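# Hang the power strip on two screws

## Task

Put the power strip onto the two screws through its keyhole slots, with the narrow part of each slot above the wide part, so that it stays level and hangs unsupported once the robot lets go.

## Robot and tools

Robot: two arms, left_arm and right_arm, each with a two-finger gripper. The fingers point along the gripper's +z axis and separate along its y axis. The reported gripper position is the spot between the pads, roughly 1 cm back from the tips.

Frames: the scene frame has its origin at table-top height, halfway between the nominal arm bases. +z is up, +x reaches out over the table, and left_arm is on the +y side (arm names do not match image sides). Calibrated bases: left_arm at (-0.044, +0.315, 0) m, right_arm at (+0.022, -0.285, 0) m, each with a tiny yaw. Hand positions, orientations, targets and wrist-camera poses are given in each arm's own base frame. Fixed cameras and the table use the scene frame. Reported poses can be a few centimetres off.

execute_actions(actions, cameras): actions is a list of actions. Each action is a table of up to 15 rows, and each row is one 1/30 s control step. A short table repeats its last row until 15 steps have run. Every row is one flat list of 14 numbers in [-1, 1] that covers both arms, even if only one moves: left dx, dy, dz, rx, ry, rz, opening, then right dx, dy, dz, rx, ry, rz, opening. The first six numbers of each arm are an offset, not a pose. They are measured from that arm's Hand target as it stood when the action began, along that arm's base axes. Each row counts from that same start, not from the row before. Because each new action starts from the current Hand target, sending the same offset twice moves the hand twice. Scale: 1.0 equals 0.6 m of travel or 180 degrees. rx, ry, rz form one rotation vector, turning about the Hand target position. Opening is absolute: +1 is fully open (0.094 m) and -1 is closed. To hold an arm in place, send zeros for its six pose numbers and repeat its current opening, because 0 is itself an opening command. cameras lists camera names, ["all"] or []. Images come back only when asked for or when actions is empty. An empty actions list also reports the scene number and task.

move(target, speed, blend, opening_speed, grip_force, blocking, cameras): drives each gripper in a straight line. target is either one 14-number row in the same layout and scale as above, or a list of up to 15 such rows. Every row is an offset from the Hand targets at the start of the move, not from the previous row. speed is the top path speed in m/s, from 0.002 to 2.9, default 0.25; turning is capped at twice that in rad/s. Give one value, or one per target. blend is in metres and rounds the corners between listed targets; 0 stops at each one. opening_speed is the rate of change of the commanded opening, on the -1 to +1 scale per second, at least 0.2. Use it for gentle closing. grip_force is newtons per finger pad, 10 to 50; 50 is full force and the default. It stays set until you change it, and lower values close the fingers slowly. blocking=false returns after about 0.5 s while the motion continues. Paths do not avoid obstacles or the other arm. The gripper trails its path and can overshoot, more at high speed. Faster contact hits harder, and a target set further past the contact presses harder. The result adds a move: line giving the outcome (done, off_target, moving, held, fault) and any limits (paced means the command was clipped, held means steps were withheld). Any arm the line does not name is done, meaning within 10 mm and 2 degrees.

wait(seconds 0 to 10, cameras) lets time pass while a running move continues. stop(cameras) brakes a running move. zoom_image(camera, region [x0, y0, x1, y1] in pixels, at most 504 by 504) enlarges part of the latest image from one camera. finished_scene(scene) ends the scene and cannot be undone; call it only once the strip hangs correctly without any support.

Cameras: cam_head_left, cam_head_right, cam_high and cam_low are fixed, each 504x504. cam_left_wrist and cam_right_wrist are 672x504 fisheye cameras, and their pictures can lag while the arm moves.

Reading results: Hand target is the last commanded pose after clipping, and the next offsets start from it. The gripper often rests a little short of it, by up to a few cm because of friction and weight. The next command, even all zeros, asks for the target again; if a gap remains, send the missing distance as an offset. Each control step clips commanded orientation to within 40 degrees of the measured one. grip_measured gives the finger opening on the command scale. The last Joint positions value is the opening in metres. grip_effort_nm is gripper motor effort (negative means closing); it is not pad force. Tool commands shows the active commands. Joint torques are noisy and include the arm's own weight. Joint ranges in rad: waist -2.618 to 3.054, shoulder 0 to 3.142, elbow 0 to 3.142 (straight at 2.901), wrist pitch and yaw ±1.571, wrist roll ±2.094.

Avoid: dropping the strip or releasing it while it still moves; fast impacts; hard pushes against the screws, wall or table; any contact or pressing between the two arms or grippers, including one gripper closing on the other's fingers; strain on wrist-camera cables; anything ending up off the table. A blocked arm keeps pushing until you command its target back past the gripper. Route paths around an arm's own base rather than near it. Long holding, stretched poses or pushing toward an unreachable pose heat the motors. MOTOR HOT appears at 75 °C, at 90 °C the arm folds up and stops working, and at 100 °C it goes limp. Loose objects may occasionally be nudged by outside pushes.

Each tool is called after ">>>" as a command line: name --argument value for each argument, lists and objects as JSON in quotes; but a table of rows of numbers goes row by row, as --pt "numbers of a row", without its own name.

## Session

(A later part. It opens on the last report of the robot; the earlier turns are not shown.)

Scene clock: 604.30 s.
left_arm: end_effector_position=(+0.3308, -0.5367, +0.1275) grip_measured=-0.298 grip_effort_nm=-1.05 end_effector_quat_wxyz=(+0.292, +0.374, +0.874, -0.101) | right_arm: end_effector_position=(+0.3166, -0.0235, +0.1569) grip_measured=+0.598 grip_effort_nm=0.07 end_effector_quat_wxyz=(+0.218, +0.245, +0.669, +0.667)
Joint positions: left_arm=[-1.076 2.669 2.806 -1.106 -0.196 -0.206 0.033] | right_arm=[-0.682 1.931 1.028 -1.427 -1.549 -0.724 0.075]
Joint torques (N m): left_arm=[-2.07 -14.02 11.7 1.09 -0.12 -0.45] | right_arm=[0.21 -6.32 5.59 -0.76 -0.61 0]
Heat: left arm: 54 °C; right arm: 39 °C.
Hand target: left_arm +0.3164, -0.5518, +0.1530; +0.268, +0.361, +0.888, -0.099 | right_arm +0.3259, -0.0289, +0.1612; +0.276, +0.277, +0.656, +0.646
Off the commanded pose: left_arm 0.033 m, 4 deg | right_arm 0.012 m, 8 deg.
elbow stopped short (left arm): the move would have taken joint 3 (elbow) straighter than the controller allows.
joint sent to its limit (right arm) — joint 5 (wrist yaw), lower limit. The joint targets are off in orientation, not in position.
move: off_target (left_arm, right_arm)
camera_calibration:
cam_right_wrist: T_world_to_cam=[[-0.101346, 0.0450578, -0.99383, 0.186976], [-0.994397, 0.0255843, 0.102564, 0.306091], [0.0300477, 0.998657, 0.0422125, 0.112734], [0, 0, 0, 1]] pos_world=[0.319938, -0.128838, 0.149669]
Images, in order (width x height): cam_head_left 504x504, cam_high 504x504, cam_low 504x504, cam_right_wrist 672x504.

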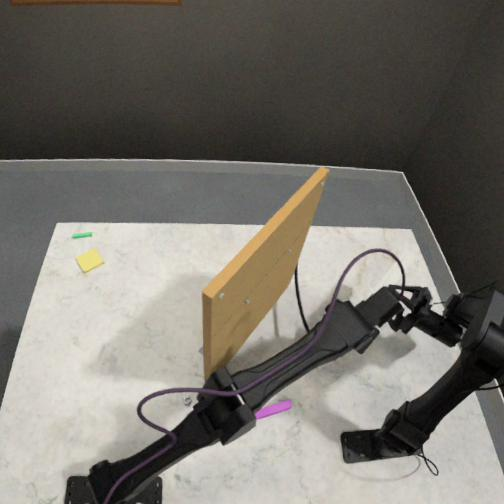

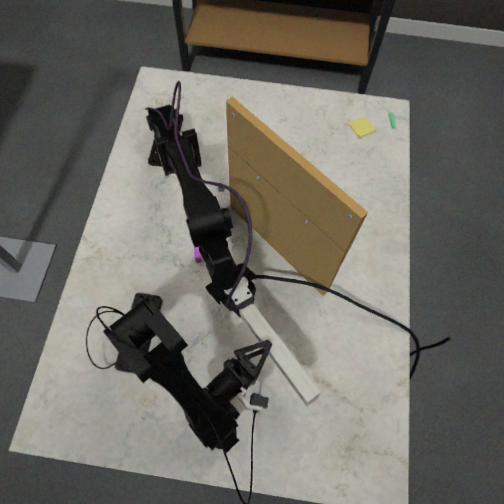

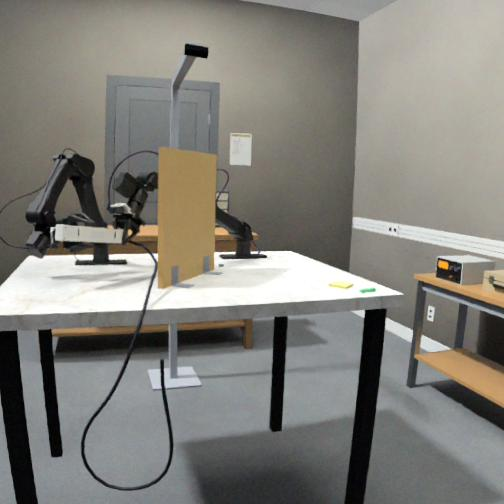

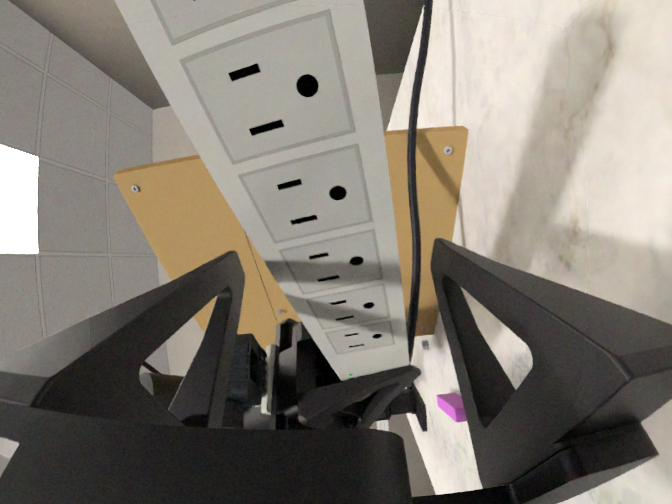

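>>> move --pt "0 0 0 0 0 0 -0.5 0.03 0.035 0 -0.024 -0.031 0 0.6" --speed 0.1 --cameras '["cam_head_left","cam_low","cam_high","cam_right_wrist"]'

>>> zoom_image --camera "cam_high" --region '[200, 270, 340, 410]'

Scene clock: 619.90 s.
left_arm: end_effector_position=(+0.3308, -0.5367, +0.1275) grip_measured=-0.298 grip_effort_nm=-1.05 end_effector_quat_wxyz=(+0.292, +0.374, +0.874, -0.101) | right_arm: end_effector_position=(+0.3351, -0.0041, +0.1556) grip_measured=+0.598 grip_effort_nm=0.08 end_effector_quat_wxyz=(+0.228, +0.170, +0.693, +0.663)
Joint positions: left_arm=[-1.076 2.669 2.806 -1.106 -0.196 -0.206 0.033] | right_arm=[-0.584 1.95 1.089 -1.294 -1.549 -0.675 0.075]
Joint torques (N m): left_arm=[-2.11 -14.06 11.71 1.06 -0.13 -0.46] | right_arm=[0.24 -6.98 5.83 -0.64 -0.64 0]
Heat: left arm: 54 °C; right arm: 39 °C.
Hand target: left_arm +0.3164, -0.5518, +0.1530; +0.268, +0.361, +0.888, -0.099 | right_arm +0.3439, -0.0079, +0.1612; +0.318, +0.234, +0.666, +0.633
Off the commanded pose: left_arm 0.033 m, 4 deg | right_arm 0.011 m, 13 deg.
elbow stopped short (left arm): the move would have taken joint 3 (elbow) straighter than the controller allows.
joint sent to its limit (right arm) — joint 5 (wrist yaw), lower limit. The joint targets are off in orientation, not in position.
move: off_target (left_arm, right_arm)
camera_calibration:
cam_right_wrist: T_world_to_cam=[[0.000353137, -0.0355836, -0.999367, 0.153118], [-0.997717, -0.0675061, 0.00205108, 0.340557], [-0.0675363, 0.997084, -0.0355262, 0.137626], [0, 0, 0, 1]] pos_world=[0.34902, -0.108786, 0.157212]
Images, in order (width x height): cam_head_left 504x504, cam_high 504x504, cam_low 504x504, cam_right_wrist 672x504.

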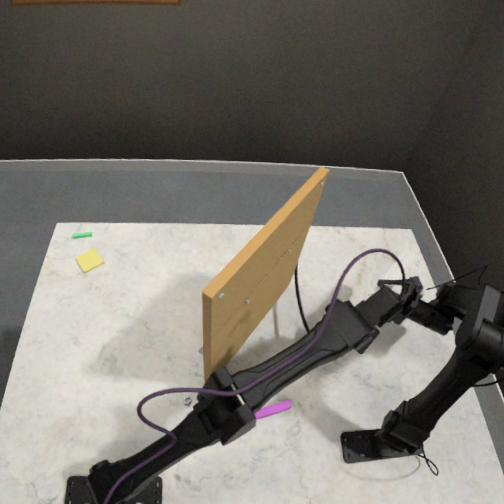

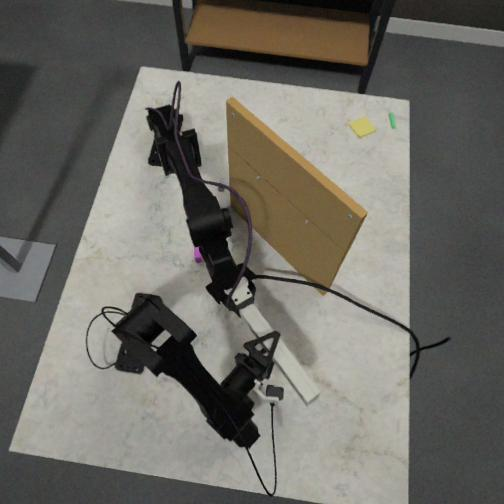

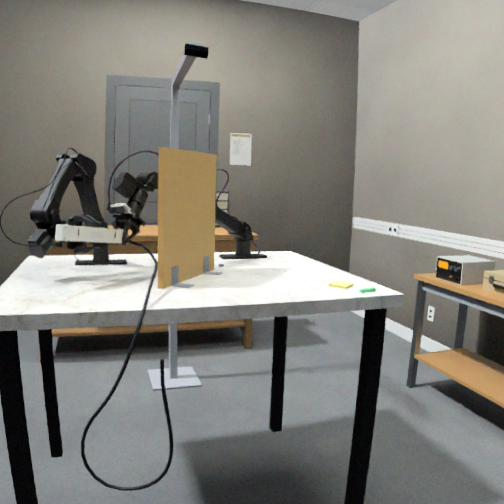

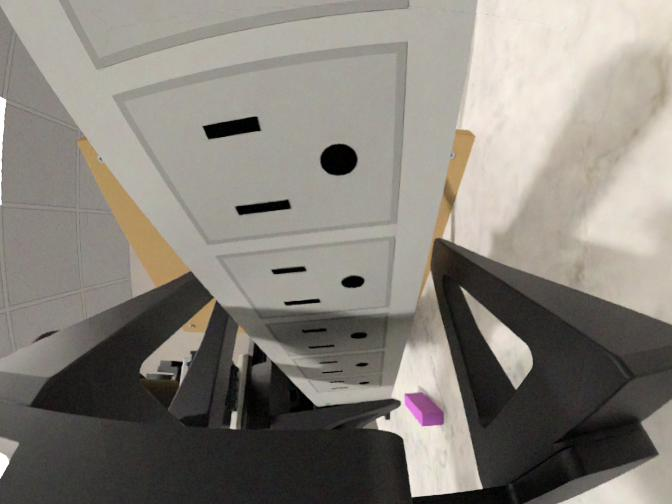

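Scaled by 3.600 from the camera's 504x504 image, which has a finer 720x720 frame.

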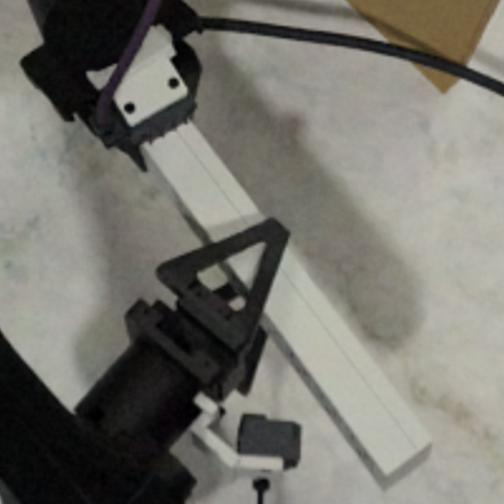

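>>> move --pt "0 0 0 0 0 0.067 -0.5 0.018 0.03 0.0 0 0 0.06 0.6" --speed 0.1 --cameras '["cam_head_left","cam_low","cam_high","cam_right_wrist"]'

>>> zoom_image --camera "cam_high" --region '[200, 270, 340, 410]'

>>> zoom_image --camera "cam_low" --region '[20, 190, 180, 310]'

Scene clock: 636.47 s.
left_arm: end_effector_position=(+0.3210, -0.5413, +0.1264) grip_measured=-0.298 grip_effort_nm=-1.05 end_effector_quat_wxyz=(+0.306, +0.290, +0.901, -0.099) | right_arm: end_effector_position=(+0.3472, +0.0130, +0.1544) grip_measured=+0.598 grip_effort_nm=0.08 end_effector_quat_wxyz=(+0.206, +0.145, +0.699, +0.669)
Joint positions: left_arm=[-1.12 2.677 2.806 -1.106 -0.294 -0.407 0.033] | right_arm=[-0.512 1.956 1.119 -1.168 -1.549 -0.529 0.075]
Joint torques (N m): left_arm=[-1.24 -14.04 11.69 1.14 -0.32 -0.34] | right_arm=[0.4 -7.57 5.81 -0.52 -0.66 0.01]
Heat: left arm: 55 °C; right arm: 39 °C.
Hand target: left_arm +0.3164, -0.5518, +0.1530; +0.277, +0.266, +0.921, -0.071 | right_arm +0.3547, +0.0101, +0.1612; +0.257, +0.170, +0.685, +0.660
Off the commanded pose: left_arm 0.029 m, 6 deg | right_arm 0.011 m, 7 deg.
elbow stopped short (left arm): the move would have taken joint 3 (elbow) straighter than the controller allows.
joint sent to its limit (right arm) — joint 5 (wrist yaw), lower limit. The joint targets are off in position and orientation.
move: off_target (left_arm, right_arm)
camera_calibration:
cam_right_wrist: T_world_to_cam=[[0.00475737, -0.0383221, -0.999254, 0.150982], [-0.99064, -0.1365, 0.000518504, 0.352347], [-0.136418, 0.989899, -0.0386127, 0.145877], [0, 0, 0, 1]] pos_world=[0.368231, -0.0905217, 0.15632]
Images, in order (width x height): cam_head_left 504x504, cam_high 504x504, cam_low 504x504, cam_right_wrist 672x504.

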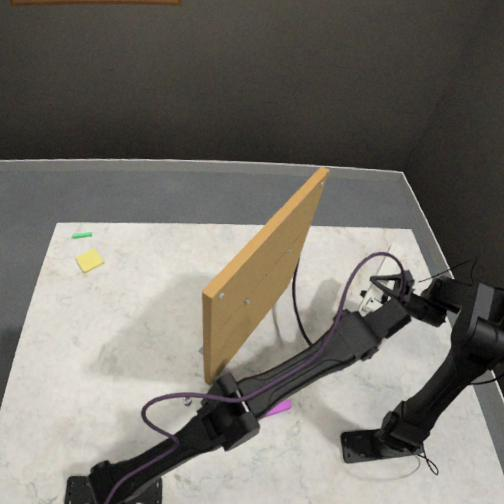

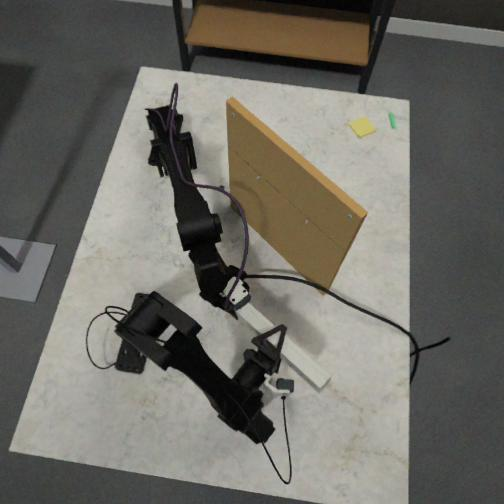

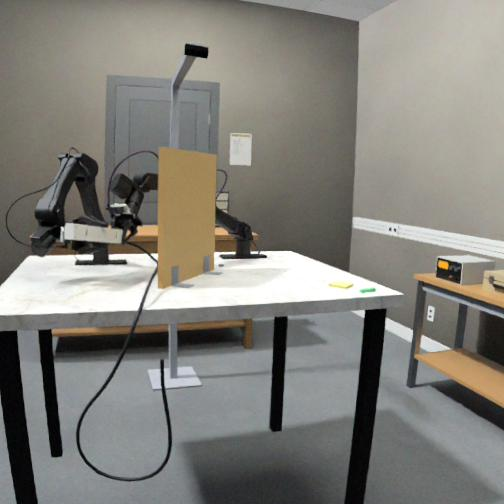

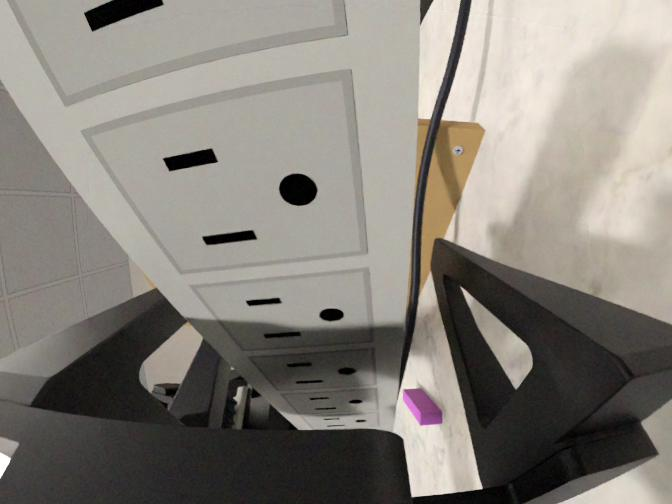

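Scaled by 3.600 from the camera's 504x504 image, which has a finer 720x720 frame.

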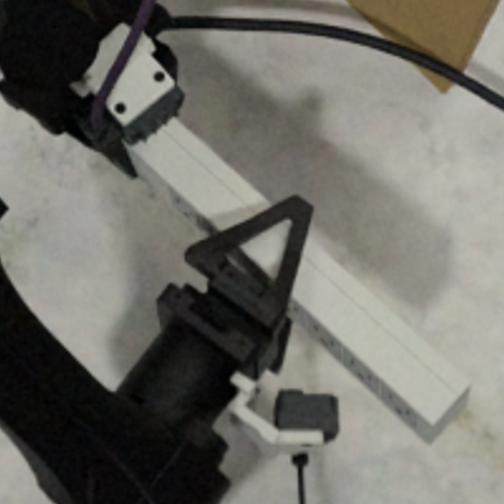

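Scaled by 3.150 from the camera's 504x504 image, which has a finer 720x720 frame.

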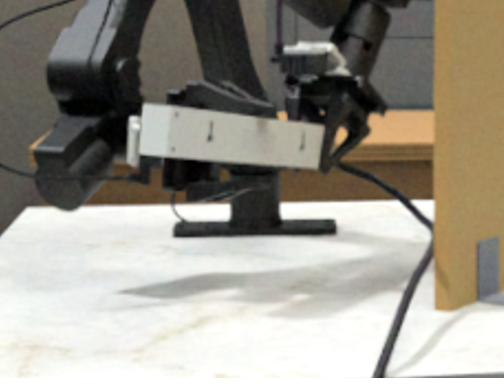

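>>> move --pt "0 0 0 0 0 0 -0.5 0.03 -0.02 0.015 0 0 0 0.6" --pt "0 0 0 0 0 0 -0.5 0.03 -0.02 0.015 0 0 0 -0.25" --speed 0.08 --opening_speed 0.4 --cameras '["cam_low","cam_high","cam_right_wrist"]'

>>> zoom_image --camera "cam_high" --region '[200, 270, 340, 410]'

>>> zoom_image --camera "cam_low" --region '[20, 190, 180, 310]'

Scene clock: 652.73 s.
left_arm: end_effector_position=(+0.3205, -0.5402, +0.1256) grip_measured=-0.298 grip_effort_nm=-1.05 end_effector_quat_wxyz=(+0.304, +0.290, +0.902, -0.097) | right_arm: end_effector_position=(+0.3722, -0.0011, +0.1615) grip_measured=-0.043 grip_effort_nm=-1.05 end_effector_quat_wxyz=(+0.211, +0.143, +0.699, +0.668)
Joint positions: left_arm=[-1.12 2.677 2.806 -1.112 -0.294 -0.408 0.033] | right_arm=[-0.512 1.968 1.194 -0.987 -1.553 -0.294 0.045]
Joint torques (N m): left_arm=[-1.28 -14.04 11.7 1.19 -0.31 -0.34] | right_arm=[0.02 -10.39 4.08 -0.21 -0.69 0.11]
Heat: left arm: 51 °C; right arm: 40 °C.
Hand target: left_arm +0.3164, -0.5518, +0.1530; +0.277, +0.266, +0.921, -0.071 | right_arm +0.3727, -0.0019, +0.1702; +0.257, +0.170, +0.685, +0.660
Off the commanded pose: left_arm 0.030 m, 6 deg | right_arm 0.009 m, 6 deg.
elbow stopped short (left arm): the move would have taken joint 3 (elbow) straighter than the controller allows.
joint sent to its limit (right arm) — joint 5 (wrist yaw), lower limit. The joint targets are off in position and orientation.
move: off_target (left_arm, right_arm); target 2's new opening was sent with right_arm's hand 0.012 m and 7 deg from that target
camera_calibration:
cam_right_wrist: T_world_to_cam=[[0.0133003, -0.0416381, -0.999044, 0.154186], [-0.991321, -0.131233, -0.00772792, 0.376838], [-0.130786, 0.990477, -0.0430222, 0.16214], [0, 0, 0, 1]] pos_world=[0.392722, -0.104723, 0.163926]
Images, in order (width x height): cam_high 504x504, cam_low 504x504, cam_right_wrist 672x504.

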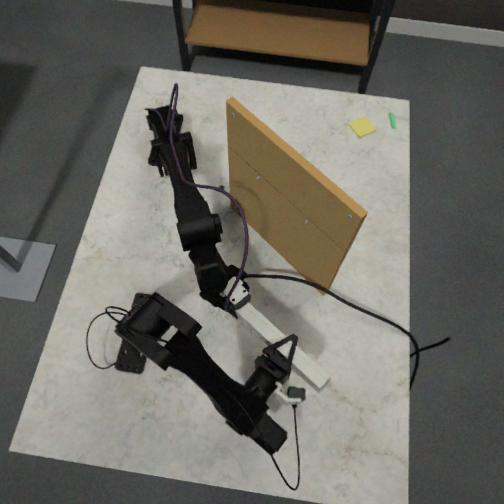

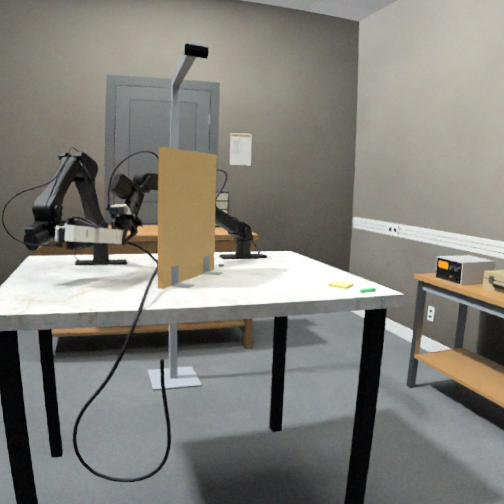

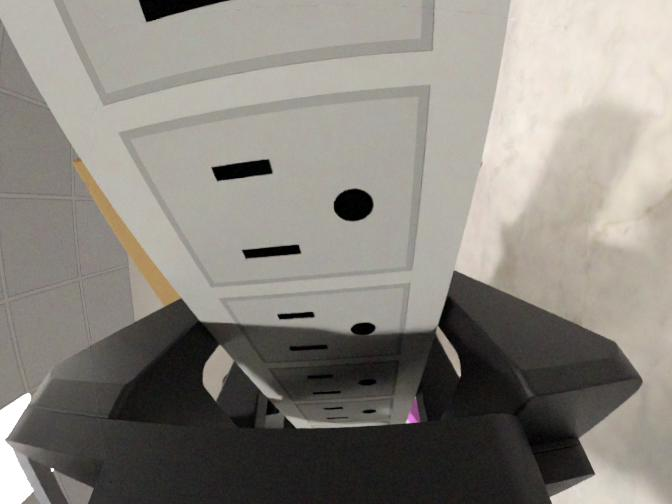

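Scaled by 3.600 from the camera's 504x504 image, which has a finer 720x720 frame.

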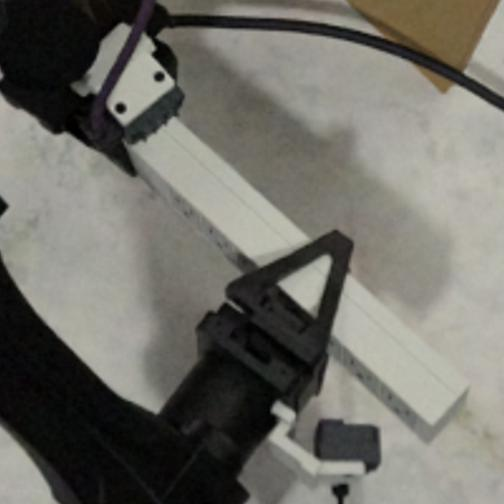

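Scaled by 3.150 from the camera's 504x504 image, which has a finer 720x720 frame.

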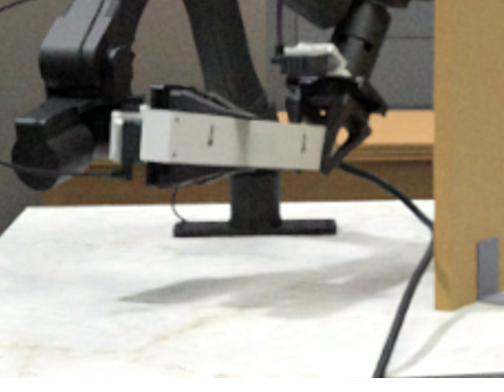

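>>> move --pt "0 0 -0.02 0 0 0 0.1 0 0 0 0 0 0 -0.25" --pt "-0.11 0.08 0.16 0 0 0 0.1 0 0 0 0 0 0 -0.25" --speed 0.1 --opening_speed 0.5 --cameras '["cam_low","cam_head_left","cam_high","cam_right_wrist"]'

>>> zoom_image --camera "cam_low" --region '[20, 190, 180, 310]'

Scene clock: 668.93 s.
left_arm: end_effector_position=(+0.2516, -0.5114, +0.1981) grip_measured=+0.098 grip_effort_nm=0.10 end_effector_quat_wxyz=(+0.285, +0.289, +0.909, -0.090) | right_arm: end_effector_position=(+0.3775, -0.0089, +0.1487) grip_measured=-0.050 grip_effort_nm=-1.05 end_effector_quat_wxyz=(+0.222, +0.148, +0.710, +0.651)
Joint positions: left_arm=[-1.218 2.511 2.827 -1.368 -0.331 -0.514 0.052] | right_arm=[-0.524 1.91 1.08 -0.565 -1.517 0.052 0.045]
Joint torques (N m): left_arm=[-0.65 -17.7 9.17 0.84 -0.41 -0.1] | right_arm=[0.47 -12.98 4.27 -0.14 -0.86 0.23]
Heat: left arm: 51 °C; right arm: 41 °C.
Hand target: left_arm +0.2504, -0.5038, +0.2490; +0.277, +0.266, +0.921, -0.071 | right_arm +0.3727, -0.0019, +0.1702; +0.257, +0.170, +0.685, +0.660
Off the commanded pose: left_arm 0.052 m, 4 deg | right_arm 0.023 m, 6 deg.
elbow stopped short (left arm): the move would have taken joint 3 (elbow) straighter than the controller allows.
move: off_target (left_arm, right_arm)
camera_calibration:
cam_right_wrist: T_world_to_cam=[[0.0120317, -0.0821519, -0.996547, 0.140784], [-0.994234, -0.107186, -0.00316777, 0.381565], [-0.106555, 0.990839, -0.0829678, 0.166837], [0, 0, 0, 1]] pos_world=[0.395448, -0.112845, 0.155348]
Images, in order (width x height): cam_head_left 504x504, cam_high 504x504, cam_low 504x504, cam_right_wrist 672x504.

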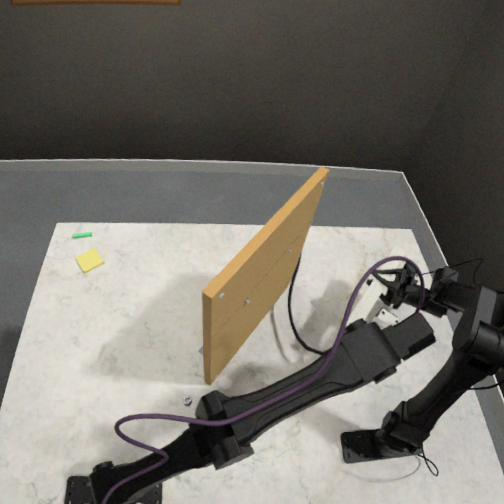

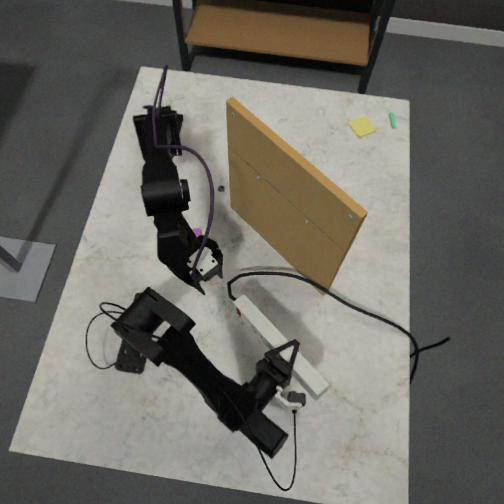

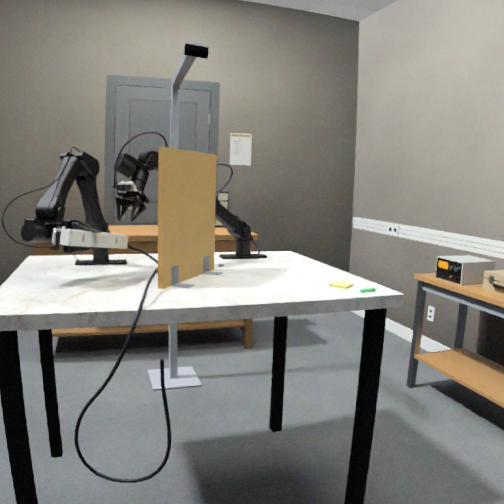

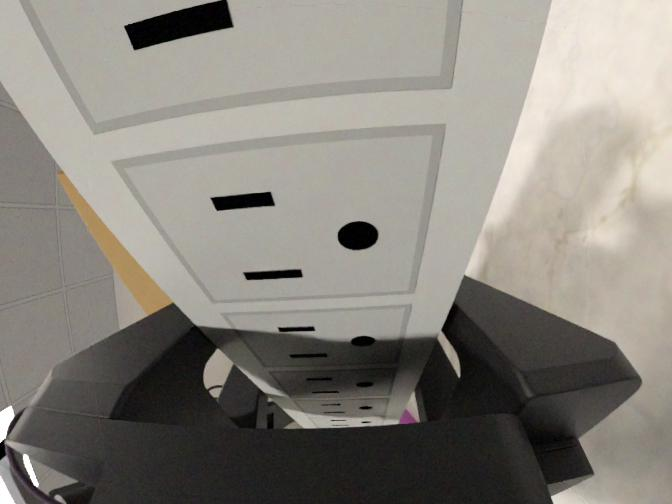

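Scaled by 3.150 from the camera's 504x504 image, which has a finer 720x720 frame.

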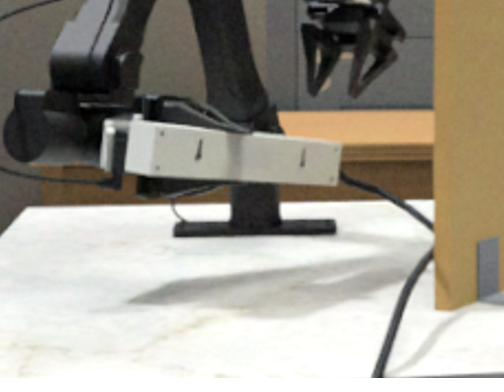

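>>> move --pt "-0.08 0.25 0.03 -0.1 -0.17 0 0.1 0 0 0.1 0 0 0 -0.25" --pt "-0.173 0.541 -0.03 -0.245 -0.349 -0.027 0.2 0 0.0 0.18 0 0 0 -0.25" --speed 0.2 --blend '[0.04,0]' --cameras '["cam_left_wrist","cam_head_left","cam_high","cam_low"]'

>>> zoom_image --camera "cam_high" --region '[220, 140, 360, 280]'

>>> zoom_image --camera "cam_high" --region '[220, 270, 360, 410]'

>>> zoom_image --camera "cam_head_left" --region '[200, 220, 320, 340]'

>>> zoom_image --camera "cam_head_left" --region '[320, 220, 440, 340]'

Scene clock: 692.00 s.
left_arm: end_effector_position=(+0.1472, -0.1782, +0.2349) grip_measured=+0.198 grip_effort_nm=0.10 end_effector_quat_wxyz=(+0.735, +0.209, +0.594, -0.252) | right_arm: end_effector_position=(+0.3833, -0.0141, +0.2660) grip_measured=-0.050 grip_effort_nm=-1.05 end_effector_quat_wxyz=(+0.268, +0.191, +0.687, +0.648)
Joint positions: left_arm=[-1.456 0.006 -0.006 0.304 -0.765 0.213 0.056] | right_arm=[-0.524 1.551 0.879 0.556 -1.43 1.335 0.045]
Joint torques (N m): left_arm=[0.51 0.81 6.57 1.24 0.24 -0.12] | right_arm=[0.76 -9.48 5.34 0.85 -0.41 0.44]
Heat: left arm: 56 °C; right arm: 42 °C.
Hand target: left_arm +0.1466, -0.1792, +0.2310; +0.776, +0.181, +0.545, -0.260 | right_arm +0.3727, -0.0019, +0.2782; +0.257, +0.170, +0.685, +0.660
Off the commanded pose: left_arm 0.004 m, 8 deg | right_arm 0.020 m, 3 deg.
joint sent to its limit (left arm) — joint 2 (shoulder), lower limit; joint 3 (elbow), lower limit, where the elbow is as bent as it goes. The joint targets are off in orientation, not in position.
move: off_target (left_arm, right_arm); target 2's new opening was sent with left_arm's hand 0.004 m and 8 deg from that target
camera_calibration:
cam_left_wrist: T_world_to_cam=[[-0.611109, -0.785528, -0.0974311, -0.0282911], [-0.292746, 0.338656, -0.89421, 0.31894], [0.735422, -0.517937, -0.436916, 0.00451773], [0, 0, 0, 1]] pos_world=[0.0727571, -0.127895, 0.284417]
Images, in order (width x height): cam_head_left 504x504, cam_high 504x504, cam_low 504x504, cam_left_wrist 672x504.

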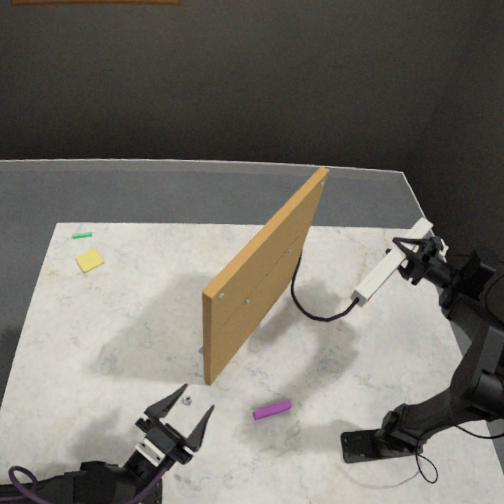

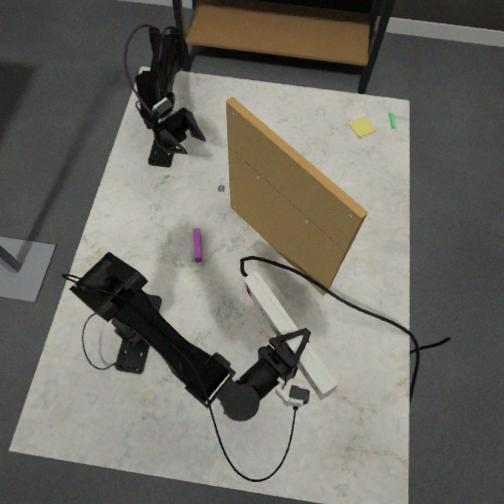

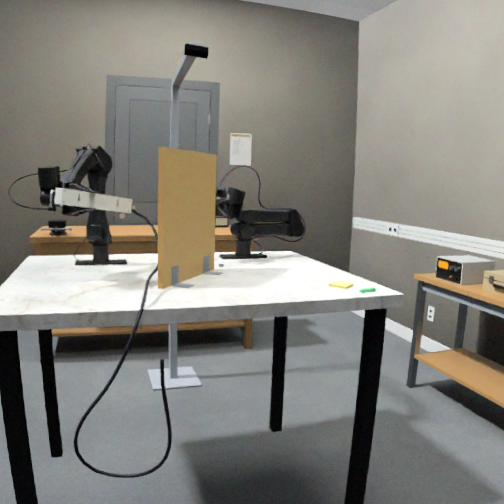

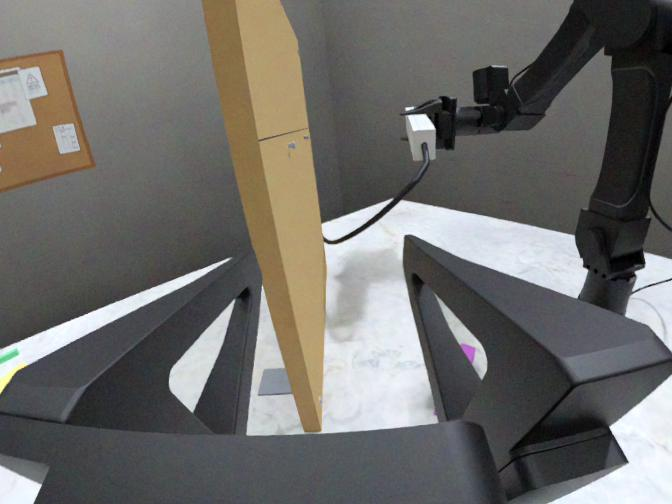

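Scaled by 3.600 from the camera's 504x504 image, which has a finer 720x720 frame.

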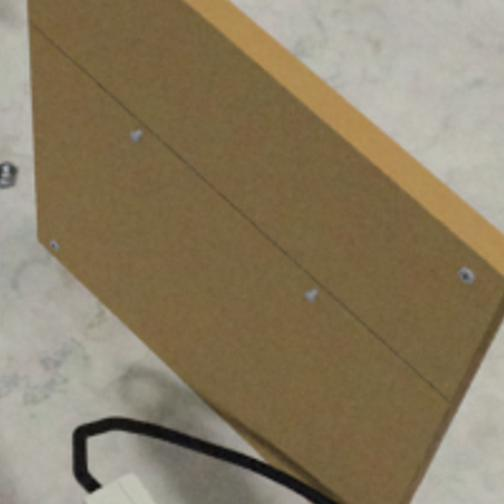

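Scaled by 3.600 from the camera's 504x504 image, which has a finer 720x720 frame.

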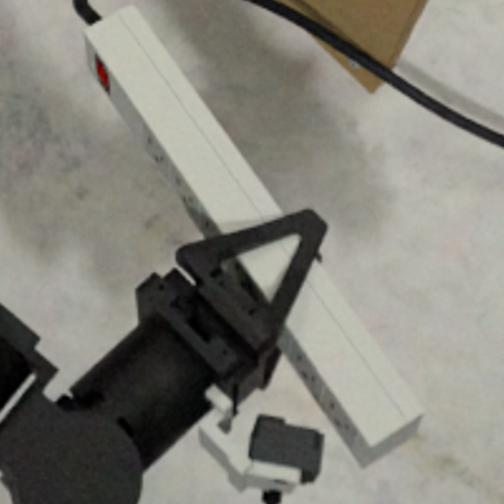

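Scaled by 4.200 from the camera's 504x504 image, which has a finer 720x720 frame.

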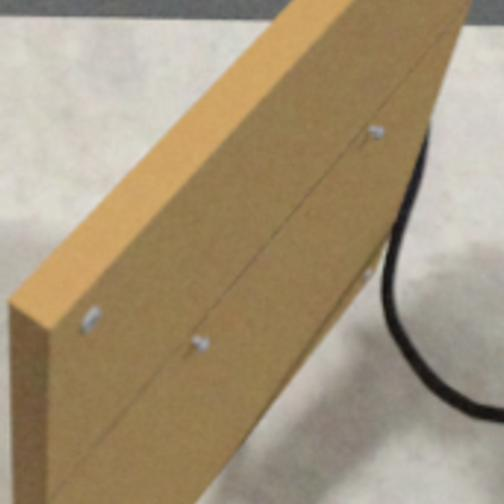

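Scaled by 4.200 from the camera's 504x504 image, which has a finer 720x720 frame.

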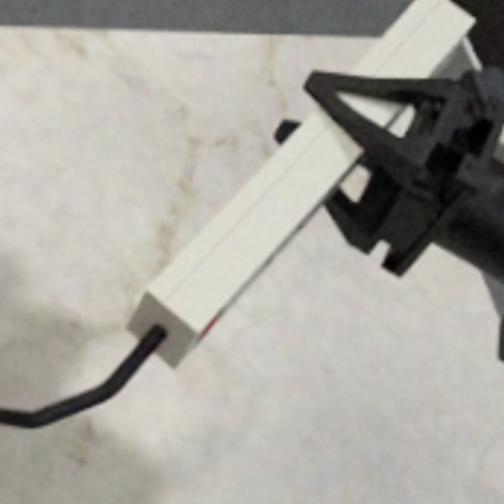

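>>> move --target '[0,0,0,0,0,0,0.2,-0.172,0.373,0.04,0.0151,0.0365,0.0476,-0.25]' --speed 0.12 --cameras '["cam_left_wrist","cam_head_left","cam_high"]'

>>> zoom_image --camera "cam_high" --region '[220, 150, 360, 290]'

>>> zoom_image --camera "cam_head_left" --region '[220, 210, 360, 350]'

>>> zoom_image --camera "cam_left_wrist" --region '[230, 90, 430, 240]'

Scene clock: 756.67 s.
left_arm: end_effector_position=(+0.1472, -0.1782, +0.2349) grip_measured=+0.198 grip_effort_nm=0.10 end_effector_quat_wxyz=(+0.735, +0.209, +0.594, -0.252) | right_arm: end_effector_position=(+0.2807, +0.2192, +0.2893) grip_measured=-0.052 grip_effort_nm=-1.05 end_effector_quat_wxyz=(+0.175, +0.168, +0.703, +0.669)
Joint positions: left_arm=[-1.456 0.006 -0.006 0.304 -0.765 0.213 0.056] | right_arm=[0.294 1.04 0.622 0.357 -0.786 1.505 0.045]
Joint torques (N m): left_arm=[0.54 0.83 6.58 1.23 0.23 -0.11] | right_arm=[0.57 -5.6 6.58 0.97 -0.16 0.44]
Heat: left arm: 46 °C; right arm: 42 °C.
Hand target: left_arm +0.1466, -0.1792, +0.2310; +0.776, +0.181, +0.545, -0.260 | right_arm +0.2695, +0.2219, +0.3022; +0.163, +0.162, +0.693, +0.683
Off the commanded pose: left_arm 0.004 m, 8 deg | right_arm 0.017 m, 2 deg.
joint sent to its limit (left arm) — joint 2 (shoulder), lower limit; joint 3 (elbow), lower limit, where the elbow is as bent as it goes. The joint targets are off in orientation, not in position.
move: off_target (left_arm, right_arm)
camera_calibration:
cam_left_wrist: T_world_to_cam=[[-0.611109, -0.785528, -0.0974311, -0.0282911], [-0.292746, 0.338656, -0.89421, 0.31894], [0.735422, -0.517937, -0.436916, 0.00451773], [0, 0, 0, 1]] pos_world=[0.0727571, -0.127895, 0.284417]
Images, in order (width x height): cam_head_left 504x504, cam_high 504x504, cam_left_wrist 672x504.

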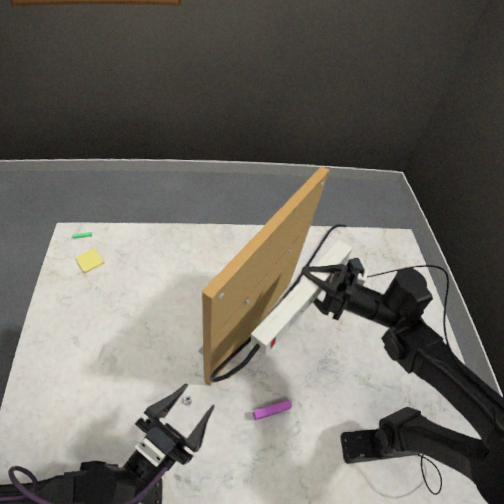

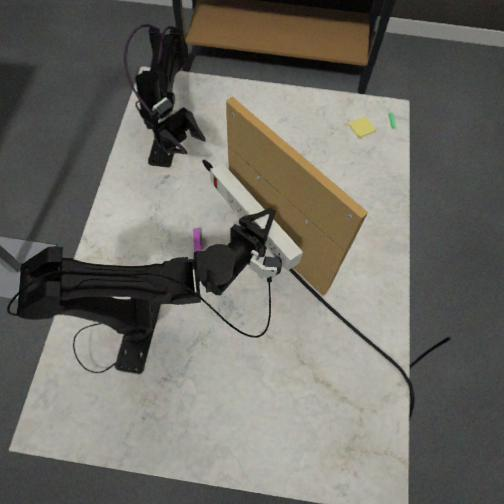

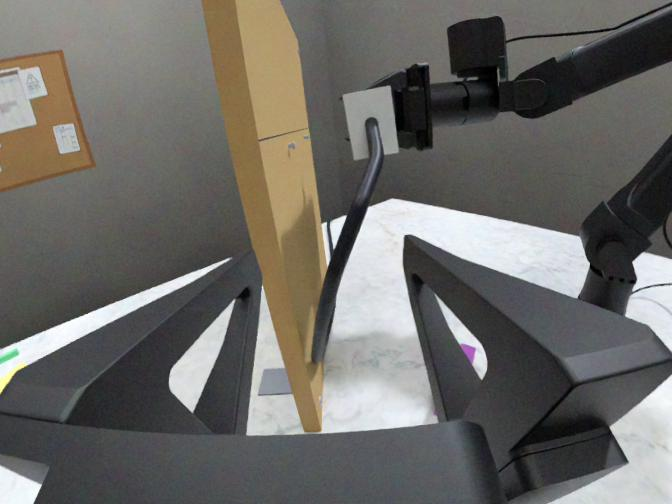

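Scaled by 3.600 from the camera's 504x504 image, which has a finer 720x720 frame.

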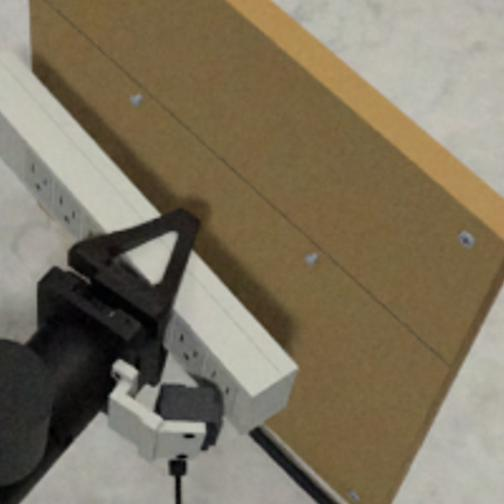

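Scaled by 3.600 from the camera's 504x504 image, which has a finer 720x720 frame.

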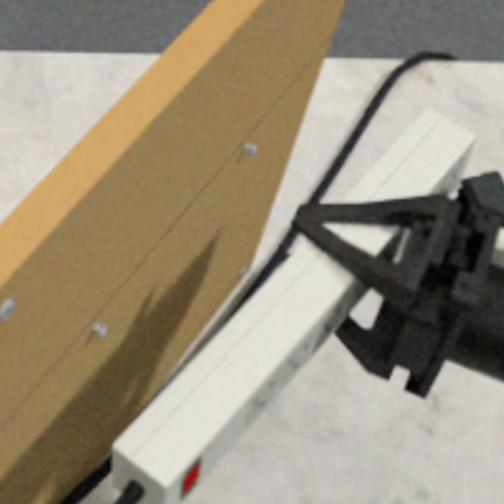

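Scaled by 2.520 from the camera's 672x504 image, which has a finer 960x720 frame.

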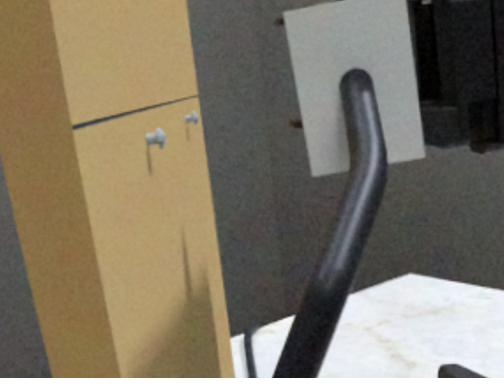

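>>> zoom_image --camera "cam_high" --region '[180, 130, 280, 230]'

Scaled by 5.040 from the camera's 504x504 image, which has a finer 720x720 frame.

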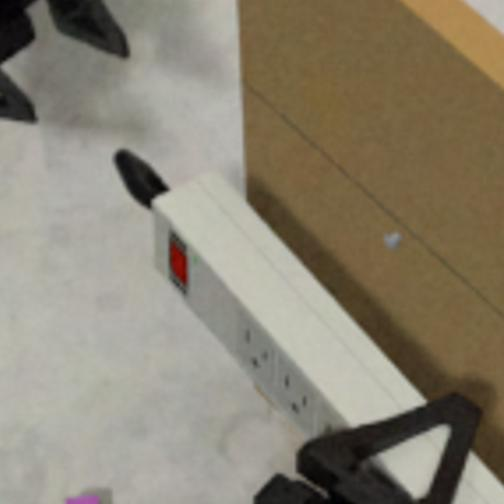

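>>> move --target '[0,0,0,0,0,0,0.2,0.041,0.042,-0.012,0.0144,0.0056,0.031,-0.25]' --speed 0.06 --cameras '["cam_left_wrist","cam_head_left","cam_high"]'

>>> zoom_image --camera "cam_high" --region '[190, 130, 330, 270]'

>>> zoom_image --camera "cam_head_left" --region '[220, 210, 360, 350]'

>>> zoom_image --camera "cam_left_wrist" --region '[230, 90, 430, 240]'

Scene clock: 799.77 s.
left_arm: end_effector_position=(+0.1472, -0.1782, +0.2349) grip_measured=+0.198 grip_effort_nm=0.10 end_effector_quat_wxyz=(+0.735, +0.209, +0.594, -0.252) | right_arm: end_effector_position=(+0.2977, +0.2366, +0.2560) grip_measured=-0.052 grip_effort_nm=-1.05 end_effector_quat_wxyz=(+0.114, +0.182, +0.711, +0.670)
Joint positions: left_arm=[-1.456 0.006 -0.006 0.304 -0.765 0.213 0.056] | right_arm=[0.307 1.223 0.622 0.487 -0.841 1.568 0.045]
Joint torques (N m): left_arm=[0.59 0.84 6.56 1.24 0.24 -0.11] | right_arm=[0.94 -3.66 9.81 1.68 -0.39 0.46]
Heat: left arm: 46 °C; right arm: 40 °C.
Hand target: left_arm +0.1466, -0.1792, +0.2310; +0.776, +0.181, +0.545, -0.260 | right_arm +0.2941, +0.2471, +0.2950; +0.120, +0.138, +0.686, +0.704
Off the commanded pose: left_arm 0.004 m, 8 deg | right_arm 0.041 m, 7 deg.
joint sent to its limit (left arm) — joint 2 (shoulder), lower limit; joint 3 (elbow), lower limit, where the elbow is as bent as it goes. The joint targets are off in orientation, not in position.
move: off_target (left_arm, right_arm)
camera_calibration:
cam_left_wrist: T_world_to_cam=[[-0.611109, -0.785528, -0.0974311, -0.0282911], [-0.292746, 0.338656, -0.89421, 0.31894], [0.735422, -0.517937, -0.436916, 0.00451773], [0, 0, 0, 1]] pos_world=[0.0727571, -0.127895, 0.284417]
Images, in order (width x height): cam_head_left 504x504, cam_high 504x504, cam_left_wrist 672x504.

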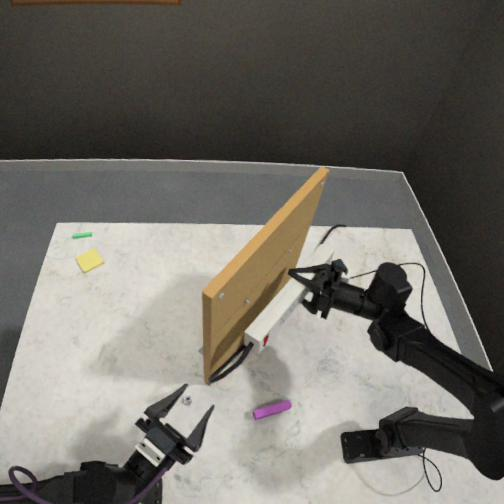

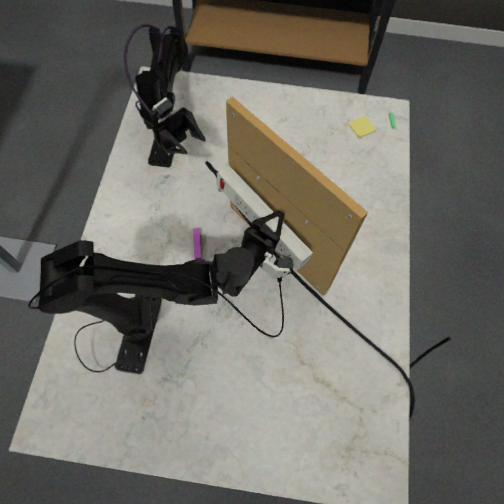

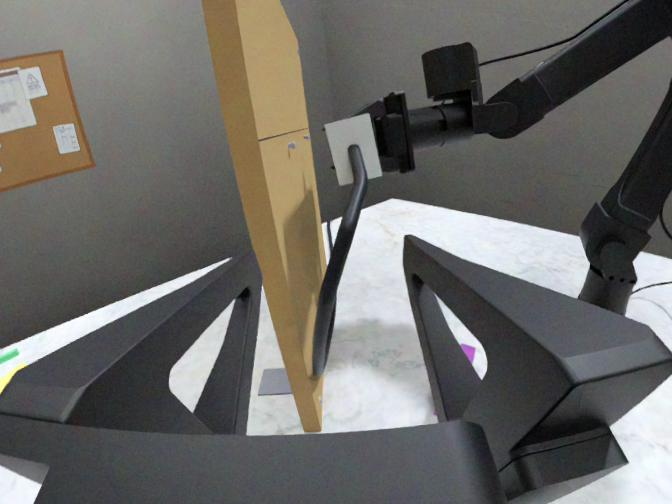

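Scaled by 3.600 from the camera's 504x504 image, which has a finer 720x720 frame.

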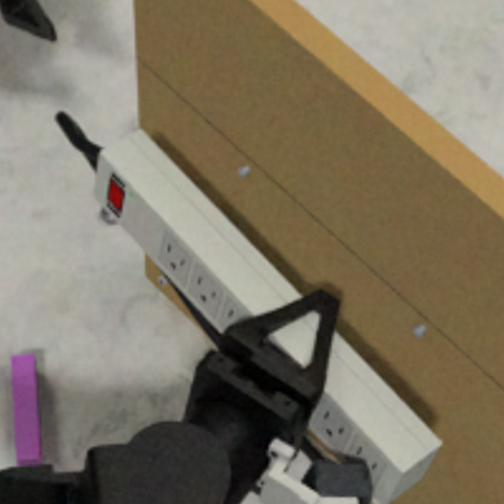

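Scaled by 3.600 from the camera's 504x504 image, which has a finer 720x720 frame.

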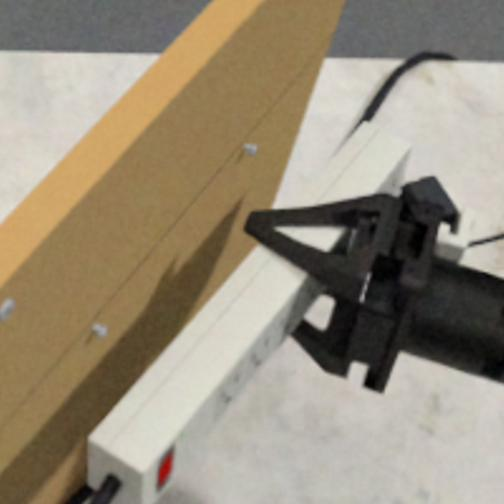

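Scaled by 2.520 from the camera's 672x504 image, which has a finer 960x720 frame.

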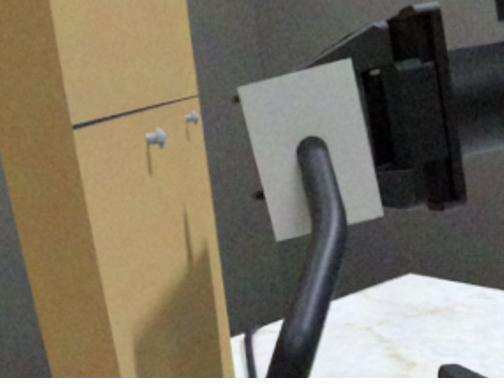

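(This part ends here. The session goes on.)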